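# Assemble two printed parts to match the stand model

## Task

Join the two 3D-printed parts so that they form the same assembly as the completed example displayed on the stand.

## Robot and tools

Robot: two arms of the same type (yam_ultra, six revolute joints plus a parallel two-finger gripper), called left_arm and right_arm. In the scene frame the origin sits at table-top height halfway between the nominal arm bases, +x points out over the table, +z points up, and left_arm is on the +y side. Image left and right do not match arm names. Calibrated base positions: left_arm (-0.046, +0.300, +0.011) m, quat_wxyz (+1.000, 0, 0, -0.009); right_arm (+0.030, -0.323, +0.007) m, quat_wxyz (+1.000, 0, 0, +0.019). Reported hand poses can be off by a few centimetres, more at long reach.

Row layout (used by execute_actions and move): one flat list of 14 numbers covering both arms, each in [-1, 1]. Numbers 1-7 are left_arm and 8-14 are right_arm. Within each arm the order is shoulder (joint2), elbow (joint3), wrist roll (joint6), wrist pitch (joint4), waist (joint1), wrist yaw (joint5), then gripper opening. The six joint numbers are offsets, not poses: each is added to that arm's Joint targets as they stood when the action or call began, not to the previous row, so sending the same offset again moves the joint further. Scale: 1.0 equals 2.224 rad for shoulder, elbow and waist, and 8.485 rad for wrist roll, wrist pitch and wrist yaw. The opening is absolute: +1 fully open, -1 closed. An arm you do not want to move still needs its six zeros and its current opening command, because 0 in the opening slot closes halfway.

Stated joint ranges (rad): waist -2.618 to 3.054, shoulder 0.000 to 3.142, elbow 0.000 to 3.142, wrist pitch -1.571 to 1.571, wrist yaw -1.571 to 1.571, wrist roll -2.094 to 2.094. True ends may differ by up to 0.059 rad. An action that would carry a joint more than 0.059 rad outside its range, measured from the targets at the action's start, is rejected for both arms. If the first action fails this check, or any action is malformed, the entire call is rejected. Targets cannot run more than 0.339 rad (big joints) or 2.2 rad (wrist joints) ahead of the measured angle, and an arm whose targets would move its gripper over 200 mm is scaled back.

Tools:
- execute_actions(actions, cameras): actions is a list of up to 15 actions; each action is a table of up to 15 rows, one row per 1/30 s step; a short table repeats its final row to fill 15 steps. Each action lasts 0.5 s. An empty actions list returns images and the scene number.
- move(target, speed, blend, opening_speed, grip_force, blocking, cameras): target is one 14-number row or a list of up to 15 rows, all offsets from the Joint targets at the call's start (not chained). The joints follow a joint-space path together, so the gripper traces a curve; no obstacle avoidance. speed in rad/s (0.01 to 12.57, default 0.5) caps the joint with the farthest to go; one value or one per segment. blend in rad rounds corners between listed targets (0 means stop at each). opening_speed (0.2 or more, scale units per second) makes the fingers close gradually. grip_force is newtons per finger pad, 10 to 50, one value or one per arm; it persists and lower values close slowly. blocking=false returns after about 0.5 s while motion continues. Paths under 0.5 s are slowed; paths over 10 s end early.
- wait(seconds 0 to 10, cameras): lets time pass holding commands.
- stop(cameras): brakes a running move.
- zoom_image(camera, region [x0,y0,x1,y1] pixels from top-left, up to 504x504): camera is cam_high, cam_bench, cam_left_wrist or cam_right_wrist (each 672x504), only from the newest images.
- read_manual(section): licence texts only.
- finished_scene(scene): ends the scene (1 or 2); irreversible, so call it only once the assembly holds without the robot.

Result lines: end_effector_position (m) and end_effector_quat_wxyz in the scene frame; the point lies between the pads about 1 cm behind the fingertips, fingers along gripper +z, closing along y. Joint positions and Joint velocities list each arm in row order, then the pad gap in m (0.094 open). Joint targets is the base for your next offsets. Tool commands gives current opening commands. grip_measured is the finger opening on the command scale, and under full squeeze reads a little narrower than the part. grip_effort_nm is gripper motor effort (negative closes), not pad force. Joint torques follow position order; positive means toward larger angle. The move: line ends with done, off_target, moving, held or fault, plus limits=held if steps were withheld. Also watch for joint sent to its limit, joint command not followed (clearance check altered targets), MOTOR HOT (75 °C) and OVER-TEMPERATURE FAULT (90 °C, the arm folds and idles).

Avoid: parts falling or ending off the table; releasing a part while it moves; fast impacts with parts, fixtures or the table; the two arms or grippers touching or pinching each other; loads on the wrist-camera cables; long holds at full stretch or pushing toward unreachable poses, which heat motors. To end a push, command targets back past the measured positions. Close slowly on fragile parts, and open well above grip_measured to release.

Each tool is called after "Emit:" by a JSON object that holds its "op" and its "data", one argument or row to a line.

## Session

Emit:
{"op": "execute_actions", "data": {
  "actions": []
}}

Scene clock: 0.00 s.
left_arm: end_effector_position=(+0.3491, +0.2852, +0.1079) grip_measured=+1.000 grip_effort_nm=n/a end_effector_quat_wxyz=(+0.580, +0.012, +0.813, +0.043) | right_arm: end_effector_position=(+0.4390, -0.3012, +0.1131) grip_measured=+1.000 grip_effort_nm=n/a end_effector_quat_wxyz=(+0.594, -0.052, +0.803, +0.006)
Joint names: [shoulder, elbow, wrist roll, wrist pitch, waist, wrist yaw]
Joint positions: left_arm=[1.538 0.354 0.031 0.851 -0.098 -0.165 0.094] | right_arm=[1.575 0.397 -0.067 0.88 -0.006 -0.042 0.094]
Joint velocities: within noise
Joint torques (N m): no reading
Heat: left arm: 37 °C; right arm: 39 °C.
Joint targets: left_arm=[1.532 0.360 0.028 0.838 -0.094 -0.171] | right_arm=[1.564 0.407 -0.063 0.882 -0.002 -0.046]
Tool commands: left_gripper/opening=+1.0 right_gripper/opening=+1.0

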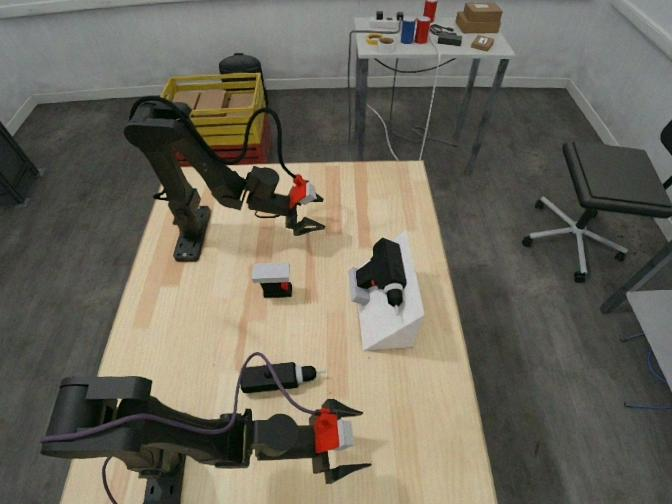

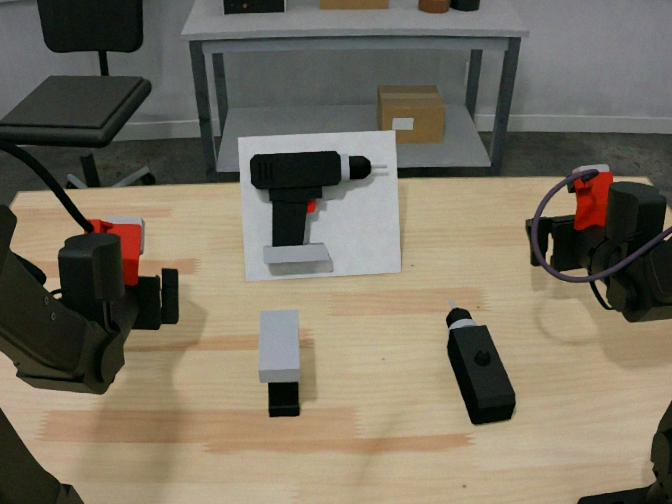

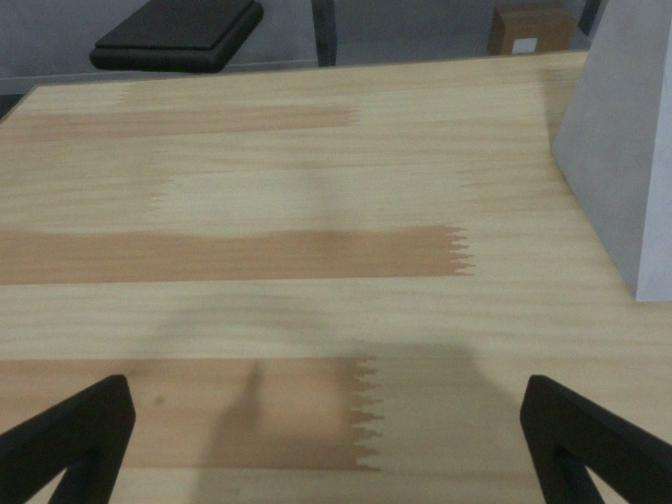

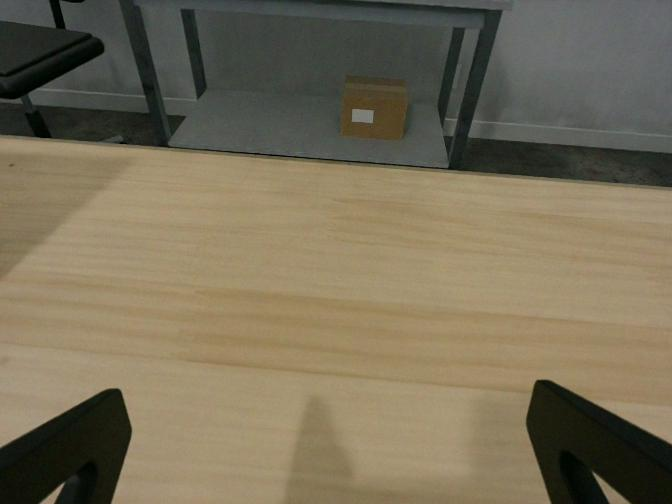

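Emit:
{"op": "zoom_image", "data": {
  "camera": "cam_bench",
  "region": [230, 120, 410, 290]
}}

Emit:
{"op": "zoom_image", "data": {
  "camera": "cam_bench",
  "region": [230, 290, 350, 430]
}}

Emit:
{"op": "zoom_image", "data": {
  "camera": "cam_bench",
  "region": [410, 290, 550, 430]
}}

Emit:
{"op": "zoom_image", "data": {
  "camera": "cam_high",
  "region": [220, 240, 340, 400]
}}

Emit:
{"op": "zoom_image", "data": {
  "camera": "cam_high",
  "region": [340, 220, 440, 360]
}}

Scaled by 2.800 from the camera's 672x504 image, which has a finer 960x720 frame.

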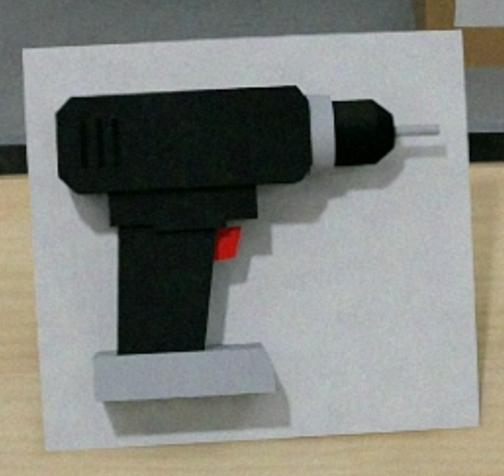

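Scaled by 3.600 from the camera's 672x504 image, which has a finer 960x720 frame.

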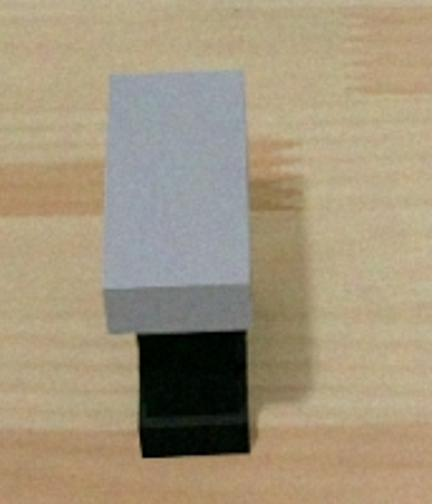

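Scaled by 3.600 from the camera's 672x504 image, which has a finer 960x720 frame.

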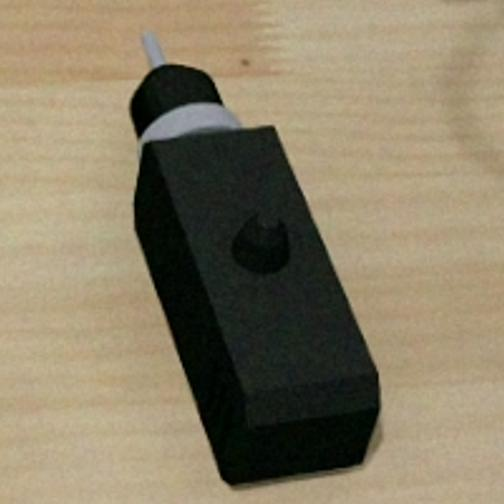

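Scaled by 3.150 from the camera's 672x504 image, which has a finer 960x720 frame.

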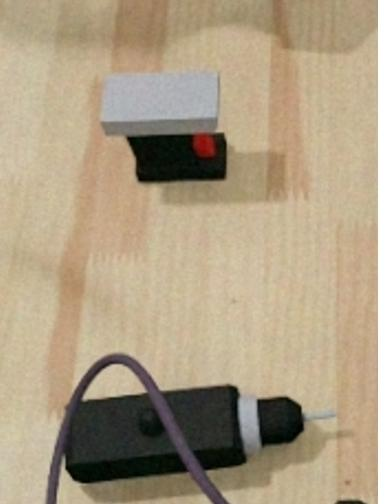

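Scaled by 3.600 from the camera's 672x504 image, which has a finer 960x720 frame.

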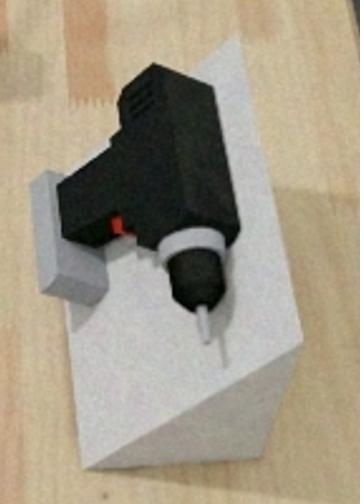

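Emit:
{"op": "move", "data": {
  "target": [
    [0.1443,0.723,-0.0033,-0.1,0,0.0202,1,0.0225,0.582,0.0074,-0.1,0,0.0054,1],
    [0.1443,0.723,-0.0033,-0.2814,-0.1857,0.0202,1,0.0225,0.582,0.0074,-0.2843,0.3058,0.0054,1]
  ],
  "blend": [0.2,0],
  "speed": 1.2,
  "cameras": ["all"]
}}

Scene clock: 27.13 s.
left_arm: end_effector_position=(+0.2746, +0.1140, +0.2259) grip_measured=+1.000 grip_effort_nm=0.02 end_effector_quat_wxyz=(+0.087, +0.265, +0.960, -0.023) | right_arm: end_effector_position=(+0.2554, -0.1243, +0.2189) grip_measured=+1.000 grip_effort_nm=-0.01 end_effector_quat_wxyz=(+0.058, -0.357, +0.932, +0.023)
Joint names: [shoulder, elbow, wrist roll, wrist pitch, waist, wrist yaw]
Joint positions: left_arm=[1.836 1.952 0.01 -1.506 -0.512 -0.001 0.094] | right_arm=[1.607 1.68 -0.015 -1.518 0.679 -0.003 0.094]
Joint torques (N m): left_arm=[-8.35 7.31 -0.1 -0.07 0.05 0.04] | right_arm=[-5.53 6.54 0.14 -0.12 0.42 -0.05]
Heat: left arm: 39 °C; right arm: 42 °C.
Joint targets: left_arm=[1.853 1.968 0.000 -1.550 -0.507 0.001] | right_arm=[1.614 1.702 -0.001 -1.531 0.678 0.000]
move: off_target (left_arm); left_arm: the wrist pitch is farthest, 0.043 rad from its target

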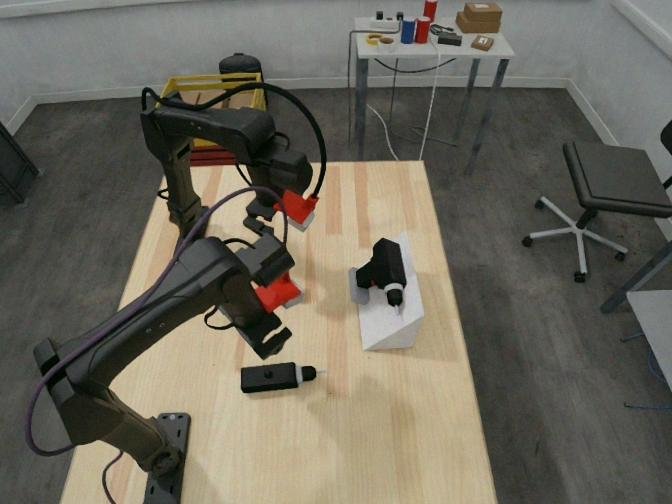

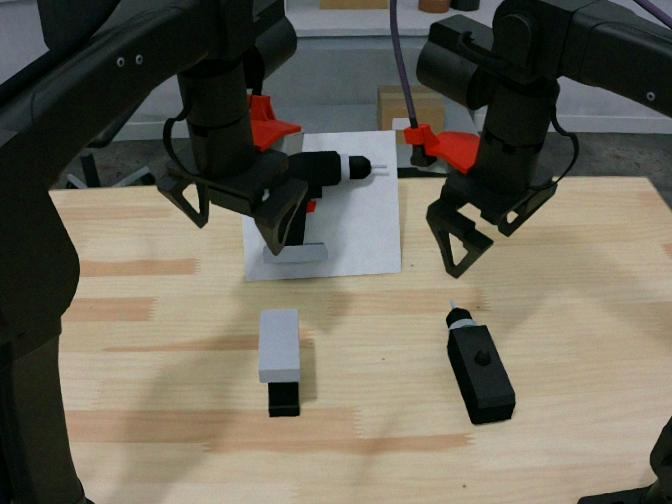

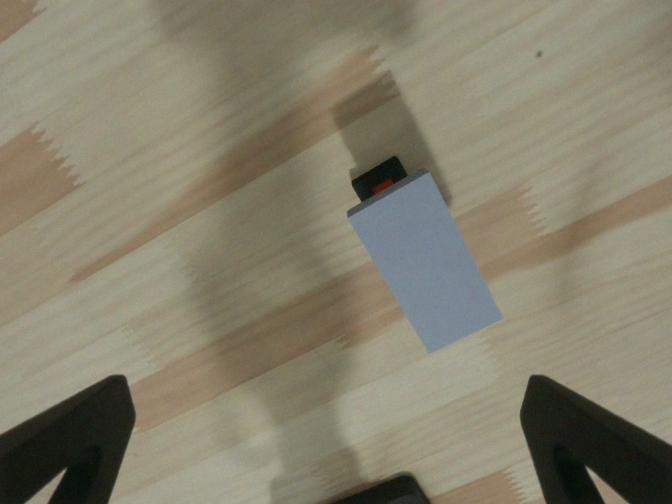

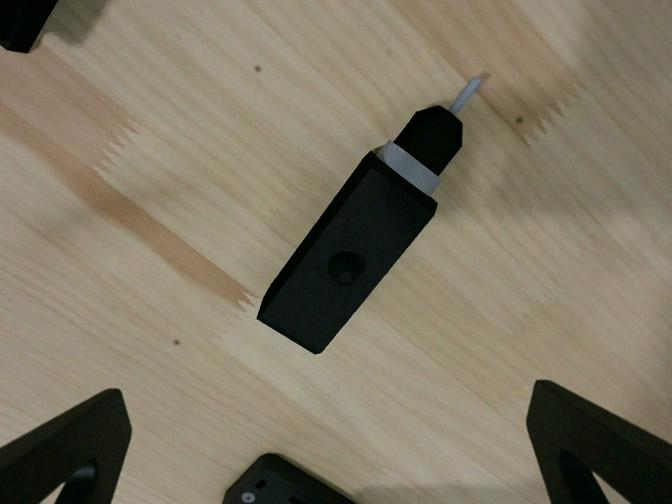

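Emit:
{"op": "zoom_image", "data": {
  "camera": "cam_right_wrist",
  "region": [240, 60, 500, 370]
}}

Emit:
{"op": "zoom_image", "data": {
  "camera": "cam_right_wrist",
  "region": [310, 230, 380, 300]
}}

Emit:
{"op": "zoom_image", "data": {
  "camera": "cam_left_wrist",
  "region": [320, 130, 520, 360]
}}

Emit:
{"op": "zoom_image", "data": {
  "camera": "cam_left_wrist",
  "region": [260, 430, 470, 504]
}}

Emit:
{"op": "zoom_image", "data": {
  "camera": "cam_bench",
  "region": [250, 300, 310, 425]
}}

Scaled by 1.626 from the camera's 672x504 image, which has a finer 960x720 frame.

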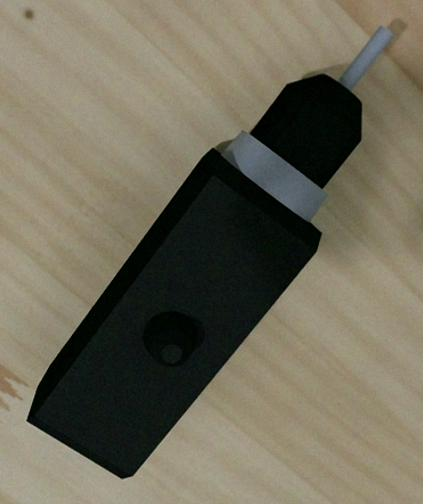

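Scaled by 7.200 from the camera's 672x504 image, which has a finer 960x720 frame.

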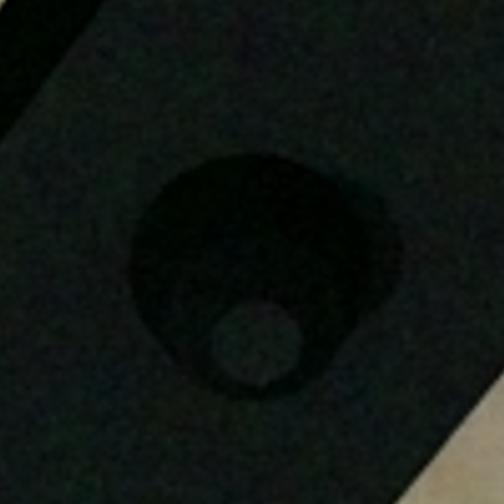

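Scaled by 2.191 from the camera's 672x504 image, which has a finer 960x720 frame.

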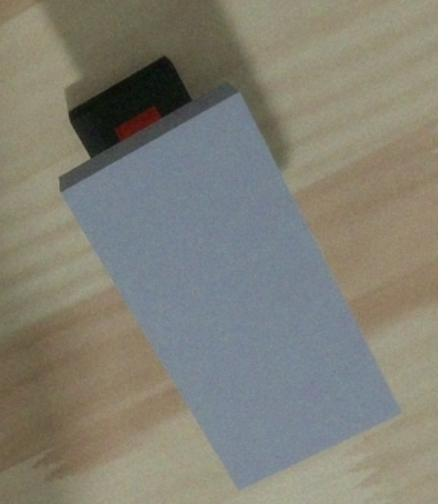

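Scaled by 2.400 from the camera's 672x504 image, which has a finer 960x720 frame.

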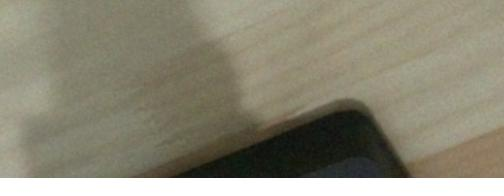

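Scaled by 4.032 from the camera's 672x504 image, which has a finer 960x720 frame.

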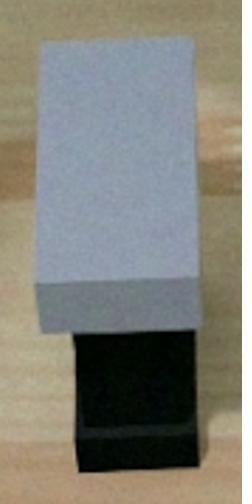

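Emit:
{"op": "move", "data": {
  "target": [0.0558,-0.0216,-0.0773,0,-0.0589,0,1,-0.01,-0.137,0.0708,0.016,-0.0072,0,1],
  "speed": 0.6,
  "cameras": ["all"]
}}

Emit:
{"op": "zoom_image", "data": {
  "camera": "cam_right_wrist",
  "region": [200, 0, 480, 400]
}}

Emit:
{"op": "zoom_image", "data": {
  "camera": "cam_left_wrist",
  "region": [200, 100, 520, 440]
}}

Scene clock: 49.83 s.
left_arm: end_effector_position=(+0.2515, +0.0722, +0.1774) grip_measured=+1.000 grip_effort_nm=0.02 end_effector_quat_wxyz=(+0.014, +0.007, +1.000, -0.011) | right_arm: end_effector_position=(+0.2321, -0.1451, +0.1489) grip_measured=+1.000 grip_effort_nm=-0.01 end_effector_quat_wxyz=(-0.022, -0.063, +0.998, -0.011)
Joint names: [shoulder, elbow, wrist roll, wrist pitch, waist, wrist yaw]
Joint positions: left_arm=[1.956 1.929 -0.644 -1.508 -0.64 0.001 0.094] | right_arm=[1.607 1.404 0.585 -1.415 0.674 -0.008 0.094]
Joint torques (N m): left_arm=[-9.2 5.31 -0.13 -0.29 -0.17 0.01] | right_arm=[-7.35 4.19 0.12 -0.13 -0.77 -0.04]
Heat: left arm: 38 °C; right arm: 40 °C.
Joint targets: left_arm=[1.977 1.920 -0.656 -1.550 -0.638 0.001] | right_arm=[1.592 1.397 0.600 -1.395 0.662 0.000]
move: off_target (left_arm); left_arm: the wrist pitch is farthest, 0.042 rad from its target

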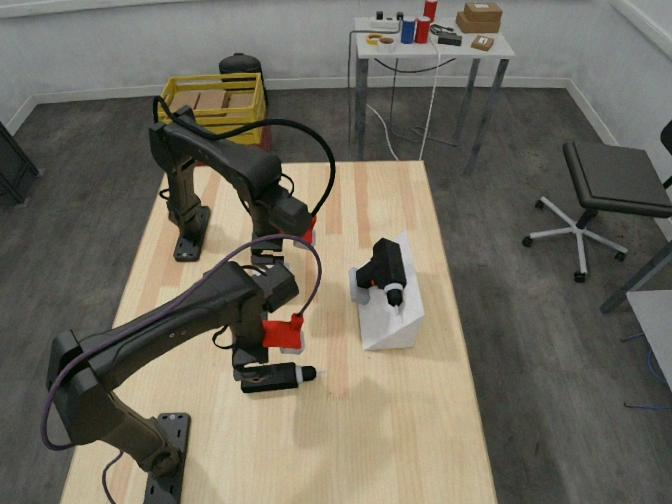

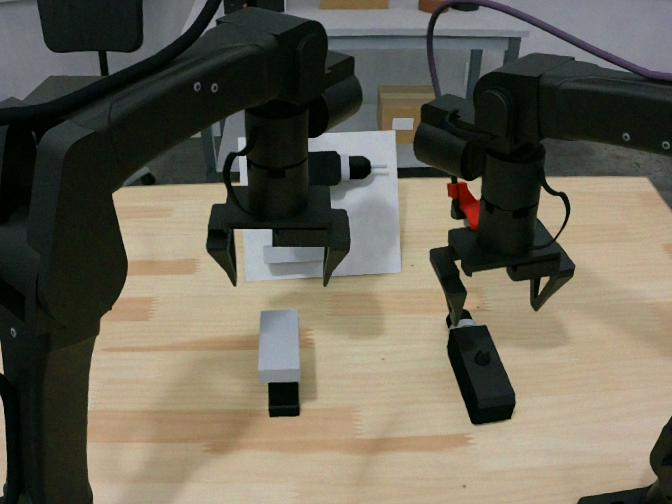

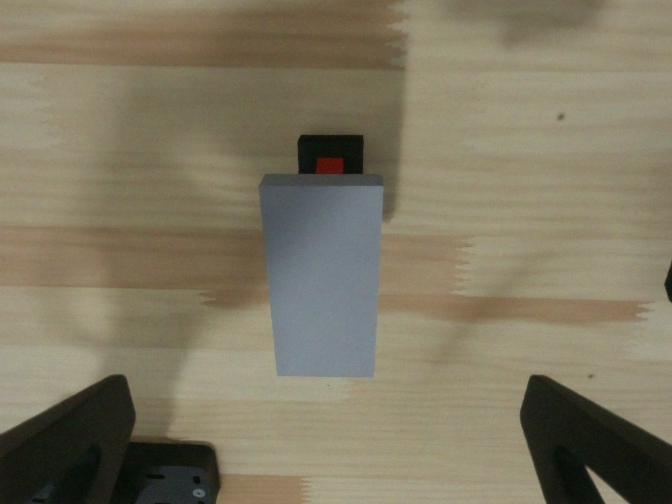

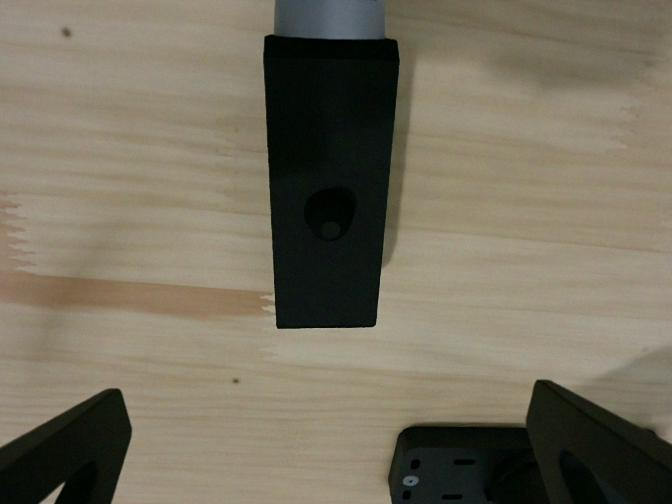

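Scaled by 1.260 from the camera's 672x504 image, which has a finer 960x720 frame.

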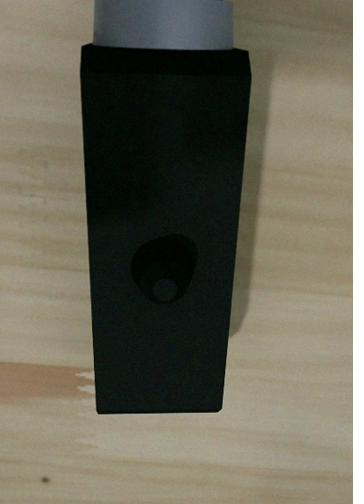

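Scaled by 1.482 from the camera's 672x504 image, which has a finer 960x720 frame.

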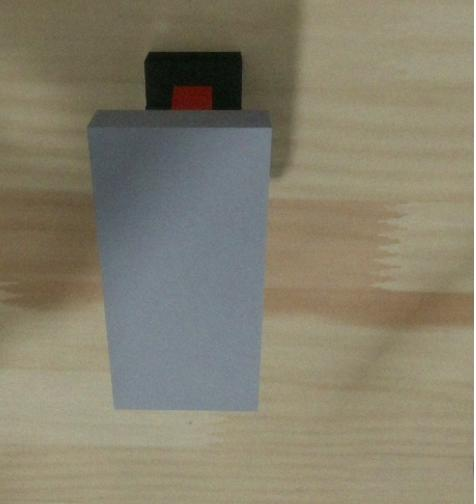

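Emit:
{"op": "zoom_image", "data": {
  "camera": "cam_right_wrist",
  "region": [295, 175, 365, 250]
}}

Emit:
{"op": "zoom_image", "data": {
  "camera": "cam_bench",
  "region": [440, 300, 520, 425]
}}

Emit:
{"op": "zoom_image", "data": {
  "camera": "cam_bench",
  "region": [255, 300, 310, 425]
}}

Scaled by 6.720 from the camera's 672x504 image, which has a finer 960x720 frame.

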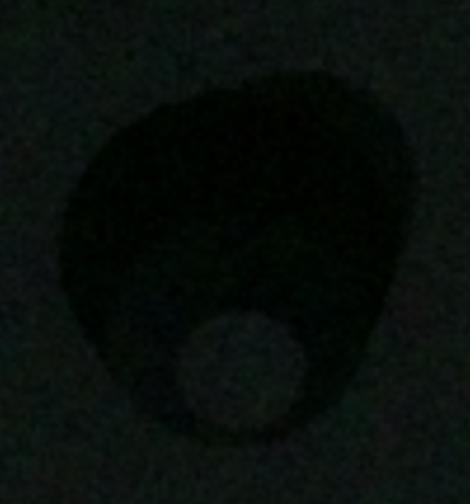

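Scaled by 4.032 from the camera's 672x504 image, which has a finer 960x720 frame.

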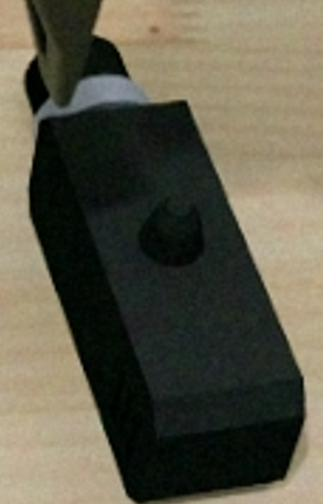

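Scaled by 4.032 from the camera's 672x504 image, which has a finer 960x720 frame.

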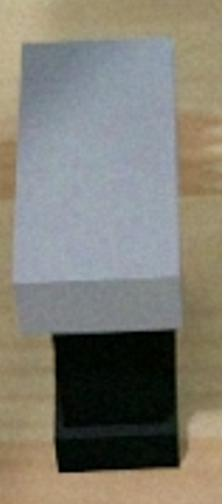

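Emit:
{"op": "move", "data": {
  "target": [
    [0,0,0,0,0.3777,0,1,0.0486,0.1587,0,-0.0124,0,0,1],
    [0,0,0,0,0.3777,0,1,0.3436,0.4627,0.0583,-0.02,0.172,0,1]
  ],
  "speed": 0.8,
  "blend": [0.05,0],
  "cameras": ["all"]
}}

Emit:
{"op": "zoom_image", "data": {
  "camera": "cam_right_wrist",
  "region": [180, 80, 500, 420]
}}

Scene clock: 78.07 s.
left_arm: end_effector_position=(+0.3226, +0.3683, +0.1774) grip_measured=+1.000 grip_effort_nm=0.02 end_effector_quat_wxyz=(+0.017, -0.403, +0.915, -0.007) | right_arm: end_effector_position=(+0.2427, +0.0904, +0.1364) grip_measured=+1.000 grip_effort_nm=-0.01 end_effector_quat_wxyz=(+0.013, -0.005, +0.999, +0.034)
Joint names: [shoulder, elbow, wrist roll, wrist pitch, waist, wrist yaw]
Joint positions: left_arm=[1.956 1.929 -0.647 -1.508 0.201 0.007 0.094] | right_arm=[2.348 2.398 1.079 -1.547 1.051 -0.009 0.094]
Joint torques (N m): left_arm=[-9.13 5.18 -0.09 -0.28 -0.29 -0.05] | right_arm=[-12.22 6.72 0.08 -0.29 -0.8 0.02]
Heat: left arm: 37 °C; right arm: 38 °C.
Joint targets: left_arm=[1.977 1.920 -0.656 -1.550 0.202 0.001] | right_arm=[2.356 2.426 1.095 -1.563 1.045 0.000]
joint sent to its limit (right arm) — the wrist pitch, lower limit.
move: off_target (left_arm); left_arm: the wrist pitch is farthest, 0.042 rad from its target

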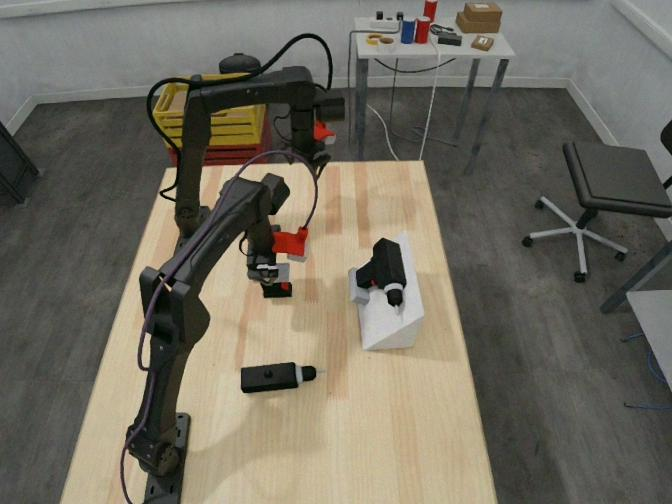

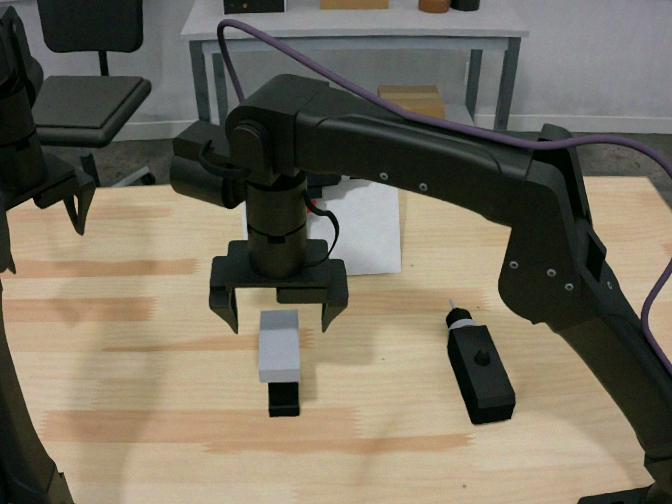

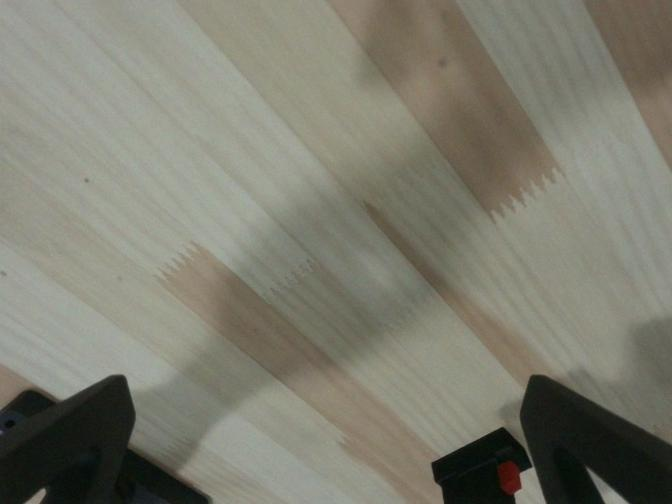

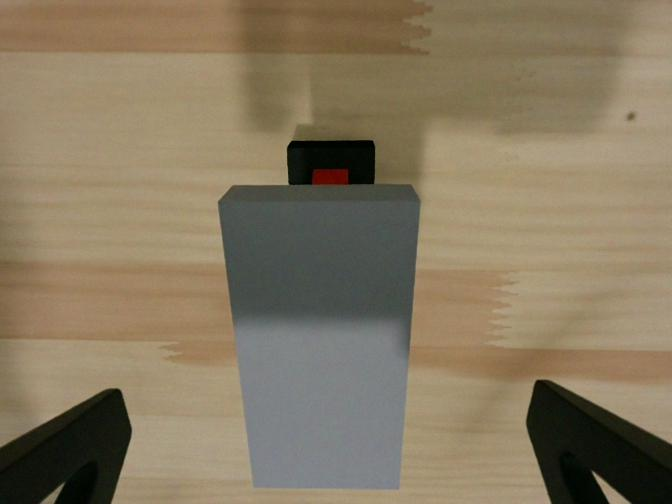

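Scaled by 1.482 from the camera's 672x504 image, which has a finer 960x720 frame.

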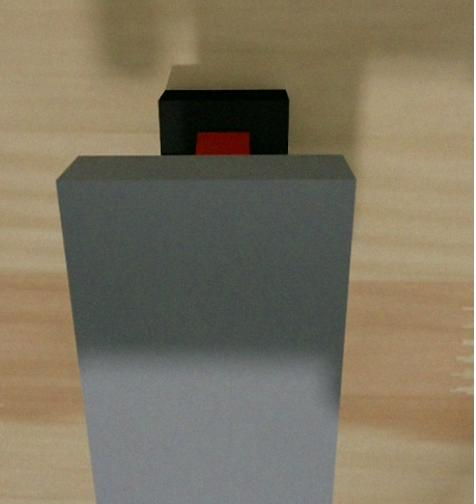

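Emit:
{"op": "move", "data": {
  "target": [0,0,0,0,0,0,1,0.0364,-0.0072,0.0012,0.0027,0.0094,0,1],
  "speed": 0.1,
  "cameras": ["cam_bench","cam_high","cam_right_wrist"]
}}

Emit:
{"op": "zoom_image", "data": {
  "camera": "cam_bench",
  "region": [200, 220, 360, 430]
}}

Emit:
{"op": "zoom_image", "data": {
  "camera": "cam_high",
  "region": [210, 200, 330, 310]
}}

Scene clock: 88.27 s.
left_arm: end_effector_position=(+0.3226, +0.3683, +0.1774) grip_measured=+1.000 grip_effort_nm=0.01 end_effector_quat_wxyz=(+0.017, -0.403, +0.915, -0.007) | right_arm: end_effector_position=(+0.2412, +0.0907, +0.1050) grip_measured=+1.000 grip_effort_nm=-0.01 end_effector_quat_wxyz=(-0.004, -0.001, +1.000, +0.003)
Joint names: [shoulder, elbow, wrist roll, wrist pitch, waist, wrist yaw]
Joint positions: left_arm=[1.956 1.929 -0.647 -1.508 0.201 0.007 0.094] | right_arm=[2.419 2.398 1.09 -1.547 1.054 -0.009 0.094]
Joint torques (N m): left_arm=[-9.31 5.22 -0.08 -0.3 -0.27 -0.04] | right_arm=[-11.45 5.24 0.11 -0.16 0.75 0.03]
Heat: left arm: 37 °C; right arm: 38 °C.
Joint targets: left_arm=[1.977 1.920 -0.656 -1.550 0.202 0.001] | right_arm=[2.437 2.410 1.105 -1.540 1.066 0.000]
move: off_target (left_arm); left_arm: the wrist pitch is farthest, 0.042 rad from its target
Images, in order (width x height): cam_high 672x504, cam_bench 672x504, cam_right_wrist 672x504.

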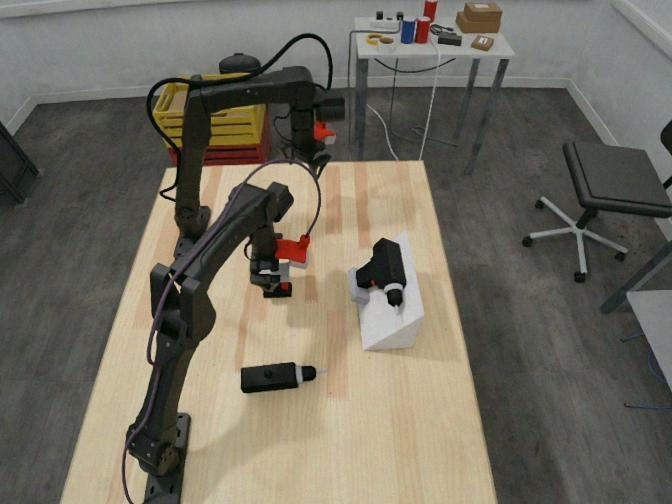

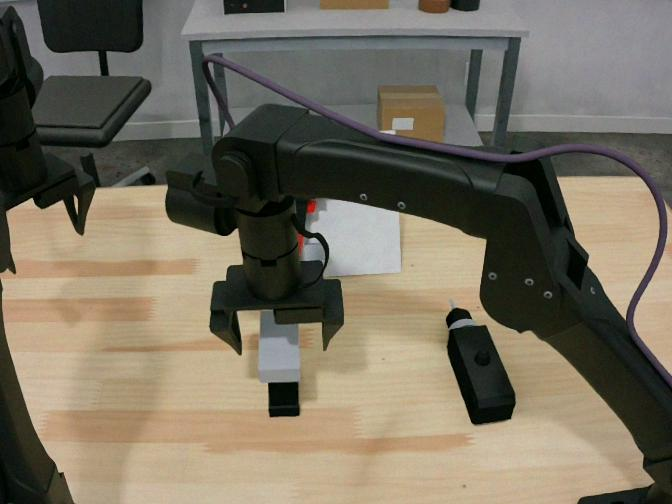

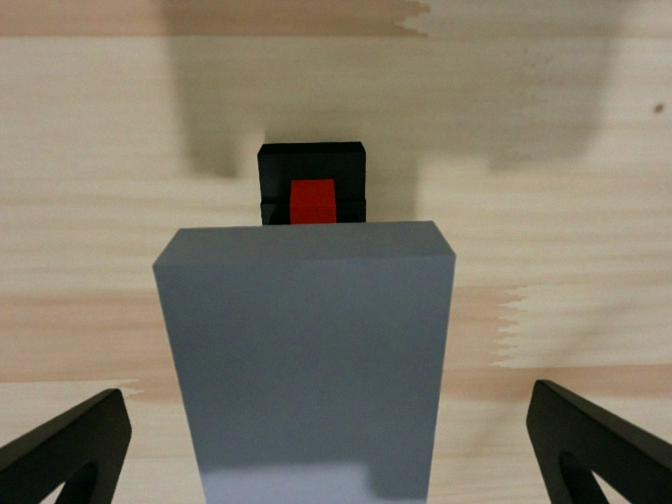

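Scaled by 2.400 from the camera's 672x504 image, which has a finer 960x720 frame.

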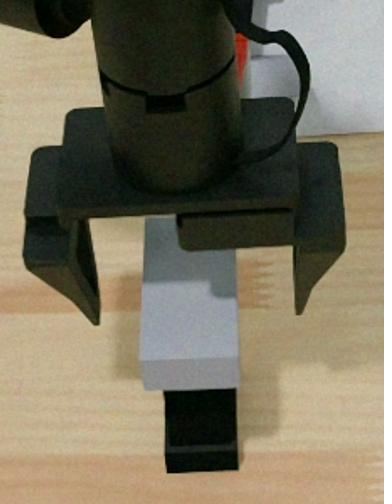

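Scaled by 4.200 from the camera's 672x504 image, which has a finer 960x720 frame.

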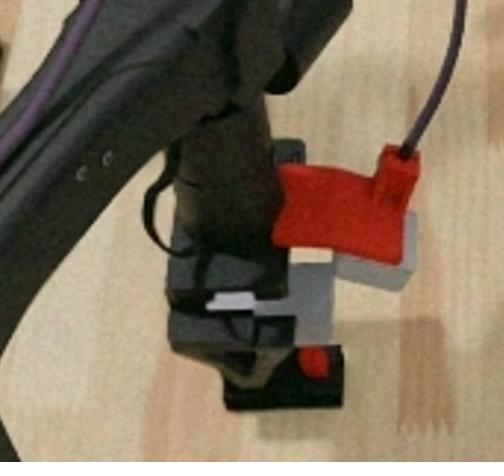

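Emit:
{"op": "move", "data": {
  "target": [0,0,0,0,0,0,1,0.0107,0.0175,-0.002,-0.0018,0.0054,0,1],
  "speed": 0.1,
  "cameras": ["cam_right_wrist"]
}}

Scene clock: 97.47 s.
left_arm: end_effector_position=(+0.3226, +0.3683, +0.1774) grip_measured=+1.000 grip_effort_nm=0.01 end_effector_quat_wxyz=(+0.017, -0.403, +0.915, -0.007) | right_arm: end_effector_position=(+0.2365, +0.0972, +0.1007) grip_measured=+1.000 grip_effort_nm=-0.01 end_effector_quat_wxyz=(-0.004, -0.009, +1.000, +0.003)
Joint names: [shoulder, elbow, wrist roll, wrist pitch, waist, wrist yaw]
Joint positions: left_arm=[1.956 1.929 -0.647 -1.508 0.201 0.007 0.094] | right_arm=[2.44 2.419 1.09 -1.547 1.07 -0.009 0.094]
Joint torques (N m): left_arm=[-9.29 5.16 -0.12 -0.25 -0.24 -0.05] | right_arm=[-11.71 6.89 -0.1 -0.29 0.58 0.05]
Heat: left arm: 37 °C; right arm: 38 °C.
Joint targets: left_arm=[1.977 1.920 -0.656 -1.550 0.202 0.001] | right_arm=[2.461 2.449 1.088 -1.555 1.078 0.000]
move: off_target (left_arm); left_arm: the wrist pitch is farthest, 0.042 rad from its target
Images, in order (width x height): cam_right_wrist 672x504.

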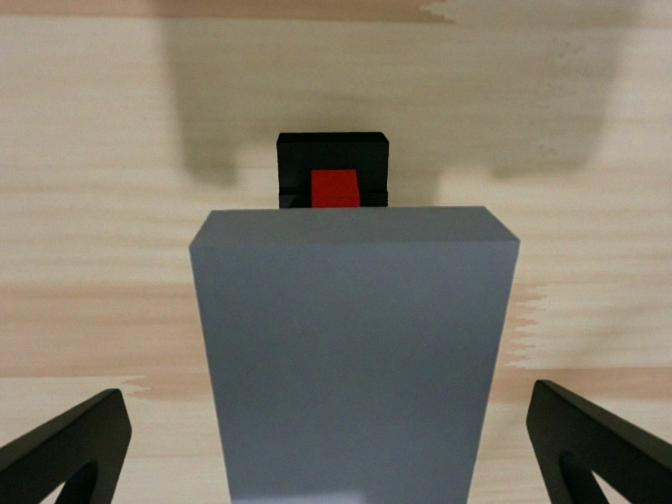

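Emit:
{"op": "move", "data": {
  "target": [
    [0,0,0,0,0,0,1,0,0,0.0005,0,-0.0075,0,1],
    [0,0,0,0,0,0,1,0,0,0.0005,0,-0.0075,0,-0.3]
  ],
  "speed": 0.1,
  "opening_speed": 0.6,
  "cameras": ["all"]
}}

Scene clock: 102.73 s.
left_arm: end_effector_position=(+0.3226, +0.3683, +0.1774) grip_measured=+1.000 grip_effort_nm=0.01 end_effector_quat_wxyz=(+0.017, -0.403, +0.915, -0.007) | right_arm: end_effector_position=(+0.2363, +0.0969, +0.1007) grip_measured=-0.056 grip_effort_nm=-1.03 end_effector_quat_wxyz=(-0.004, -0.009, +1.000, +0.003)
Joint names: [shoulder, elbow, wrist roll, wrist pitch, waist, wrist yaw]
Joint positions: left_arm=[1.956 1.929 -0.647 -1.508 0.201 0.007 0.094] | right_arm=[2.44 2.419 1.09 -1.549 1.07 -0.009 0.044]
Joint torques (N m): left_arm=[-9.24 5.16 -0.09 -0.32 -0.25 -0.04] | right_arm=[-11.79 6.98 0 -0.31 -0.44 0.05]
Heat: left arm: 37 °C; right arm: 38 °C.
Joint targets: left_arm=[1.977 1.920 -0.656 -1.550 0.202 0.001] | right_arm=[2.461 2.449 1.092 -1.555 1.061 0.000]
move: off_target (left_arm); left_arm: the wrist pitch is farthest, 0.042 rad from its target

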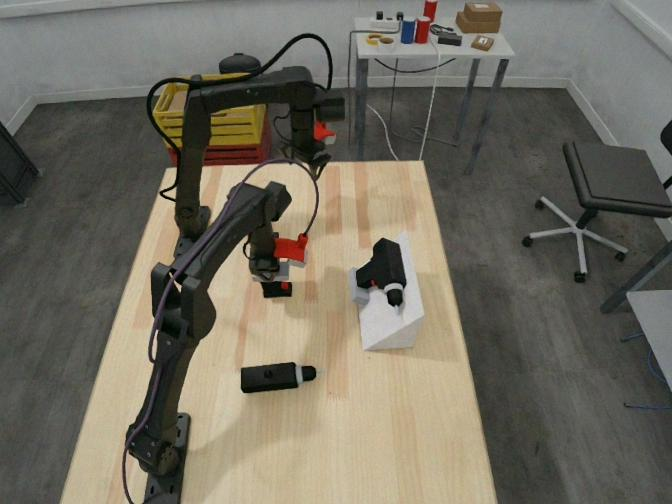

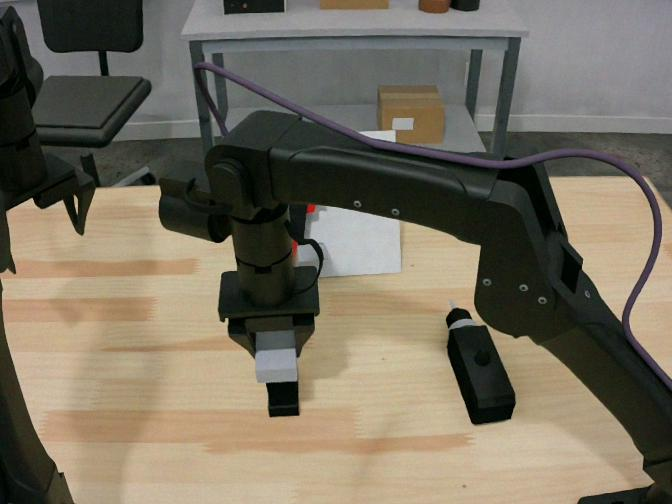

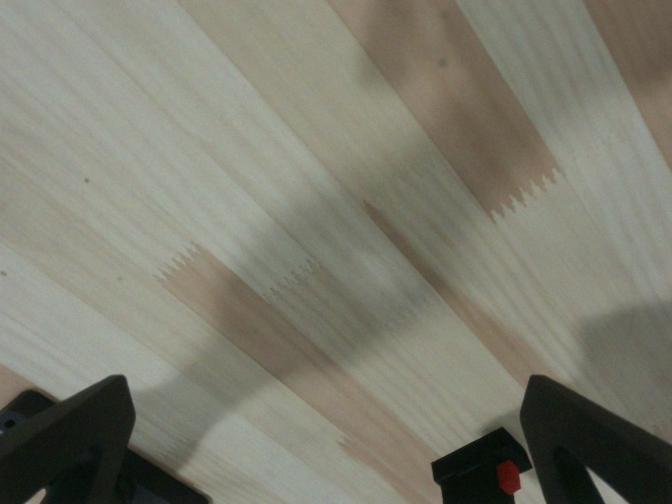

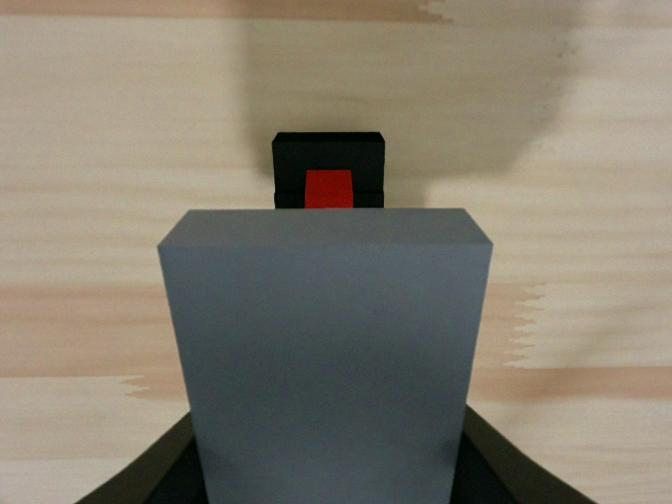

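Emit:
{"op": "move", "data": {
  "target": [
    [0,0,0,0,0,0,1,-0.045,0,0,0,0,0,-0.3],
    [0,0,0,0,0,0,1,-0.3647,-0.3548,-0.0072,0,-0.0274,0,-0.3],
    [0,0,0,0,0,0,1,-0.390,-0.3986,-0.0561,0.0024,-0.1808,0,-0.3]
  ],
  "speed": 0.5,
  "blend": 0.05,
  "cameras": ["all"]
}}

Emit:
{"op": "zoom_image", "data": {
  "camera": "cam_bench",
  "region": [400, 220, 560, 430]
}}

Emit:
{"op": "zoom_image", "data": {
  "camera": "cam_high",
  "region": [210, 270, 350, 410]
}}

Scene clock: 116.47 s.
left_arm: end_effector_position=(+0.3226, +0.3683, +0.1774) grip_measured=+1.000 grip_effort_nm=0.01 end_effector_quat_wxyz=(+0.017, -0.403, +0.915, -0.007) | right_arm: end_effector_position=(+0.2377, -0.1458, +0.1839) grip_measured=-0.056 grip_effort_nm=-1.03 end_effector_quat_wxyz=(-0.019, -0.036, +0.999, -0.010)
Joint names: [shoulder, elbow, wrist roll, wrist pitch, waist, wrist yaw]
Joint positions: left_arm=[1.956 1.929 -0.647 -1.508 0.201 0.007 0.094] | right_arm=[1.63 1.568 0.623 -1.55 0.659 -0.008 0.044]
Joint torques (N m): left_arm=[-9.26 5.35 -0.09 -0.26 -0.32 -0.03] | right_arm=[-10.07 4.22 -0.12 -0.14 -0.17 -0.03]
Heat: left arm: 37 °C; right arm: 37 °C.
Joint targets: left_arm=[1.977 1.920 -0.656 -1.550 0.202 0.001] | right_arm=[1.593 1.562 0.616 -1.535 0.659 0.000]
move: off_target (left_arm, right_arm); left_arm: the wrist pitch is farthest, 0.042 rad from its target; right_arm: the shoulder is farthest, 0.037 rad from its target

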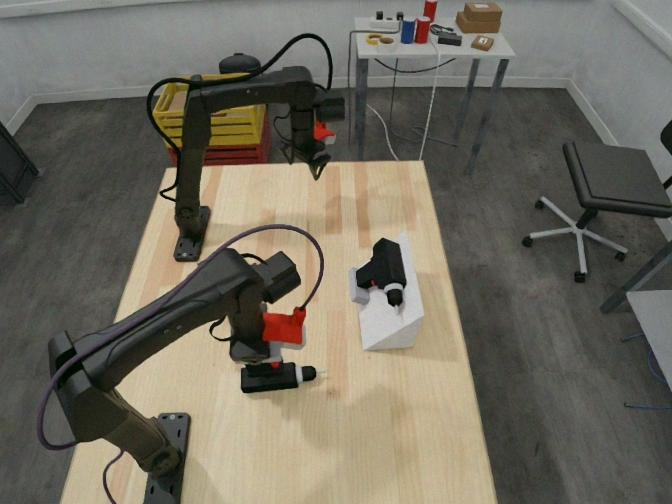

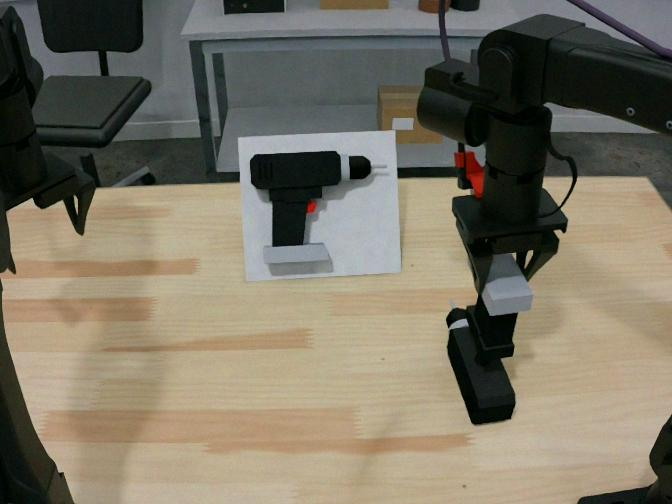

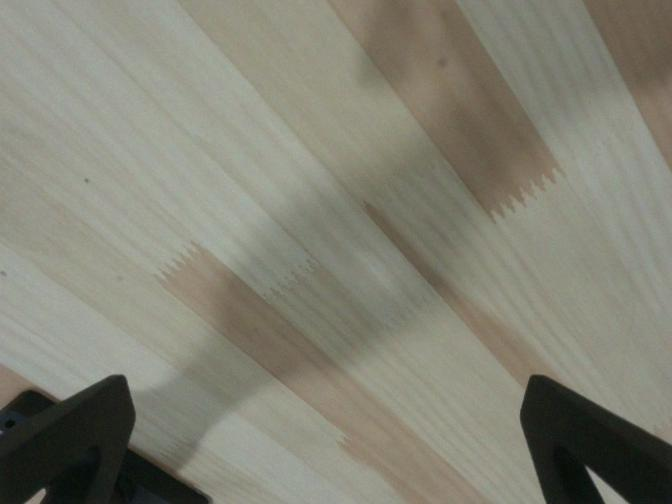

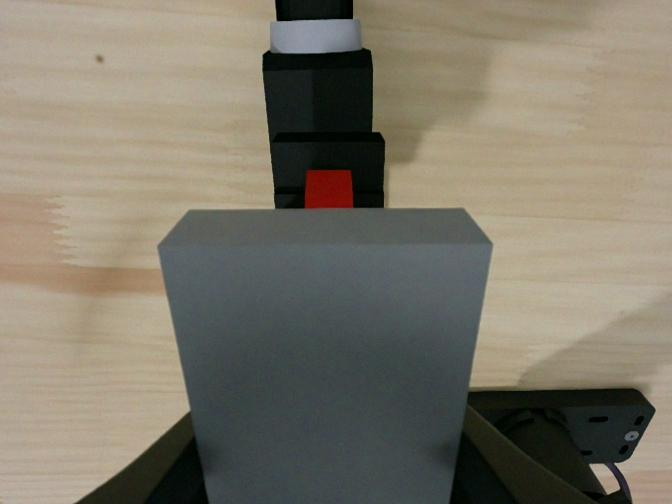

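Scaled by 2.400 from the camera's 672x504 image, which has a finer 960x720 frame.

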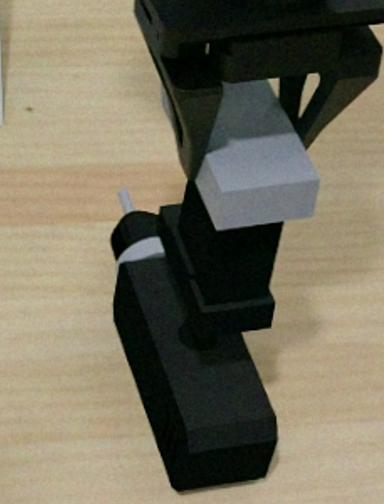

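Scaled by 3.600 from the camera's 672x504 image, which has a finer 960x720 frame.

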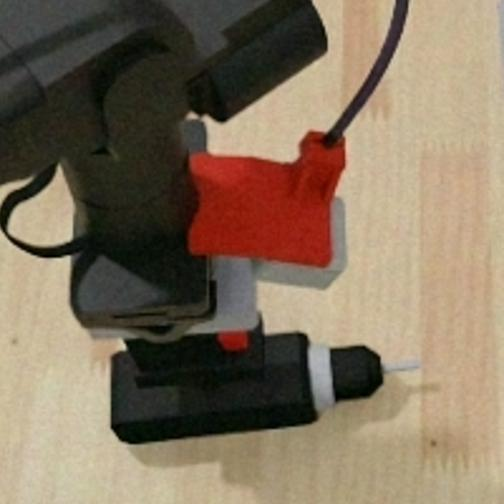

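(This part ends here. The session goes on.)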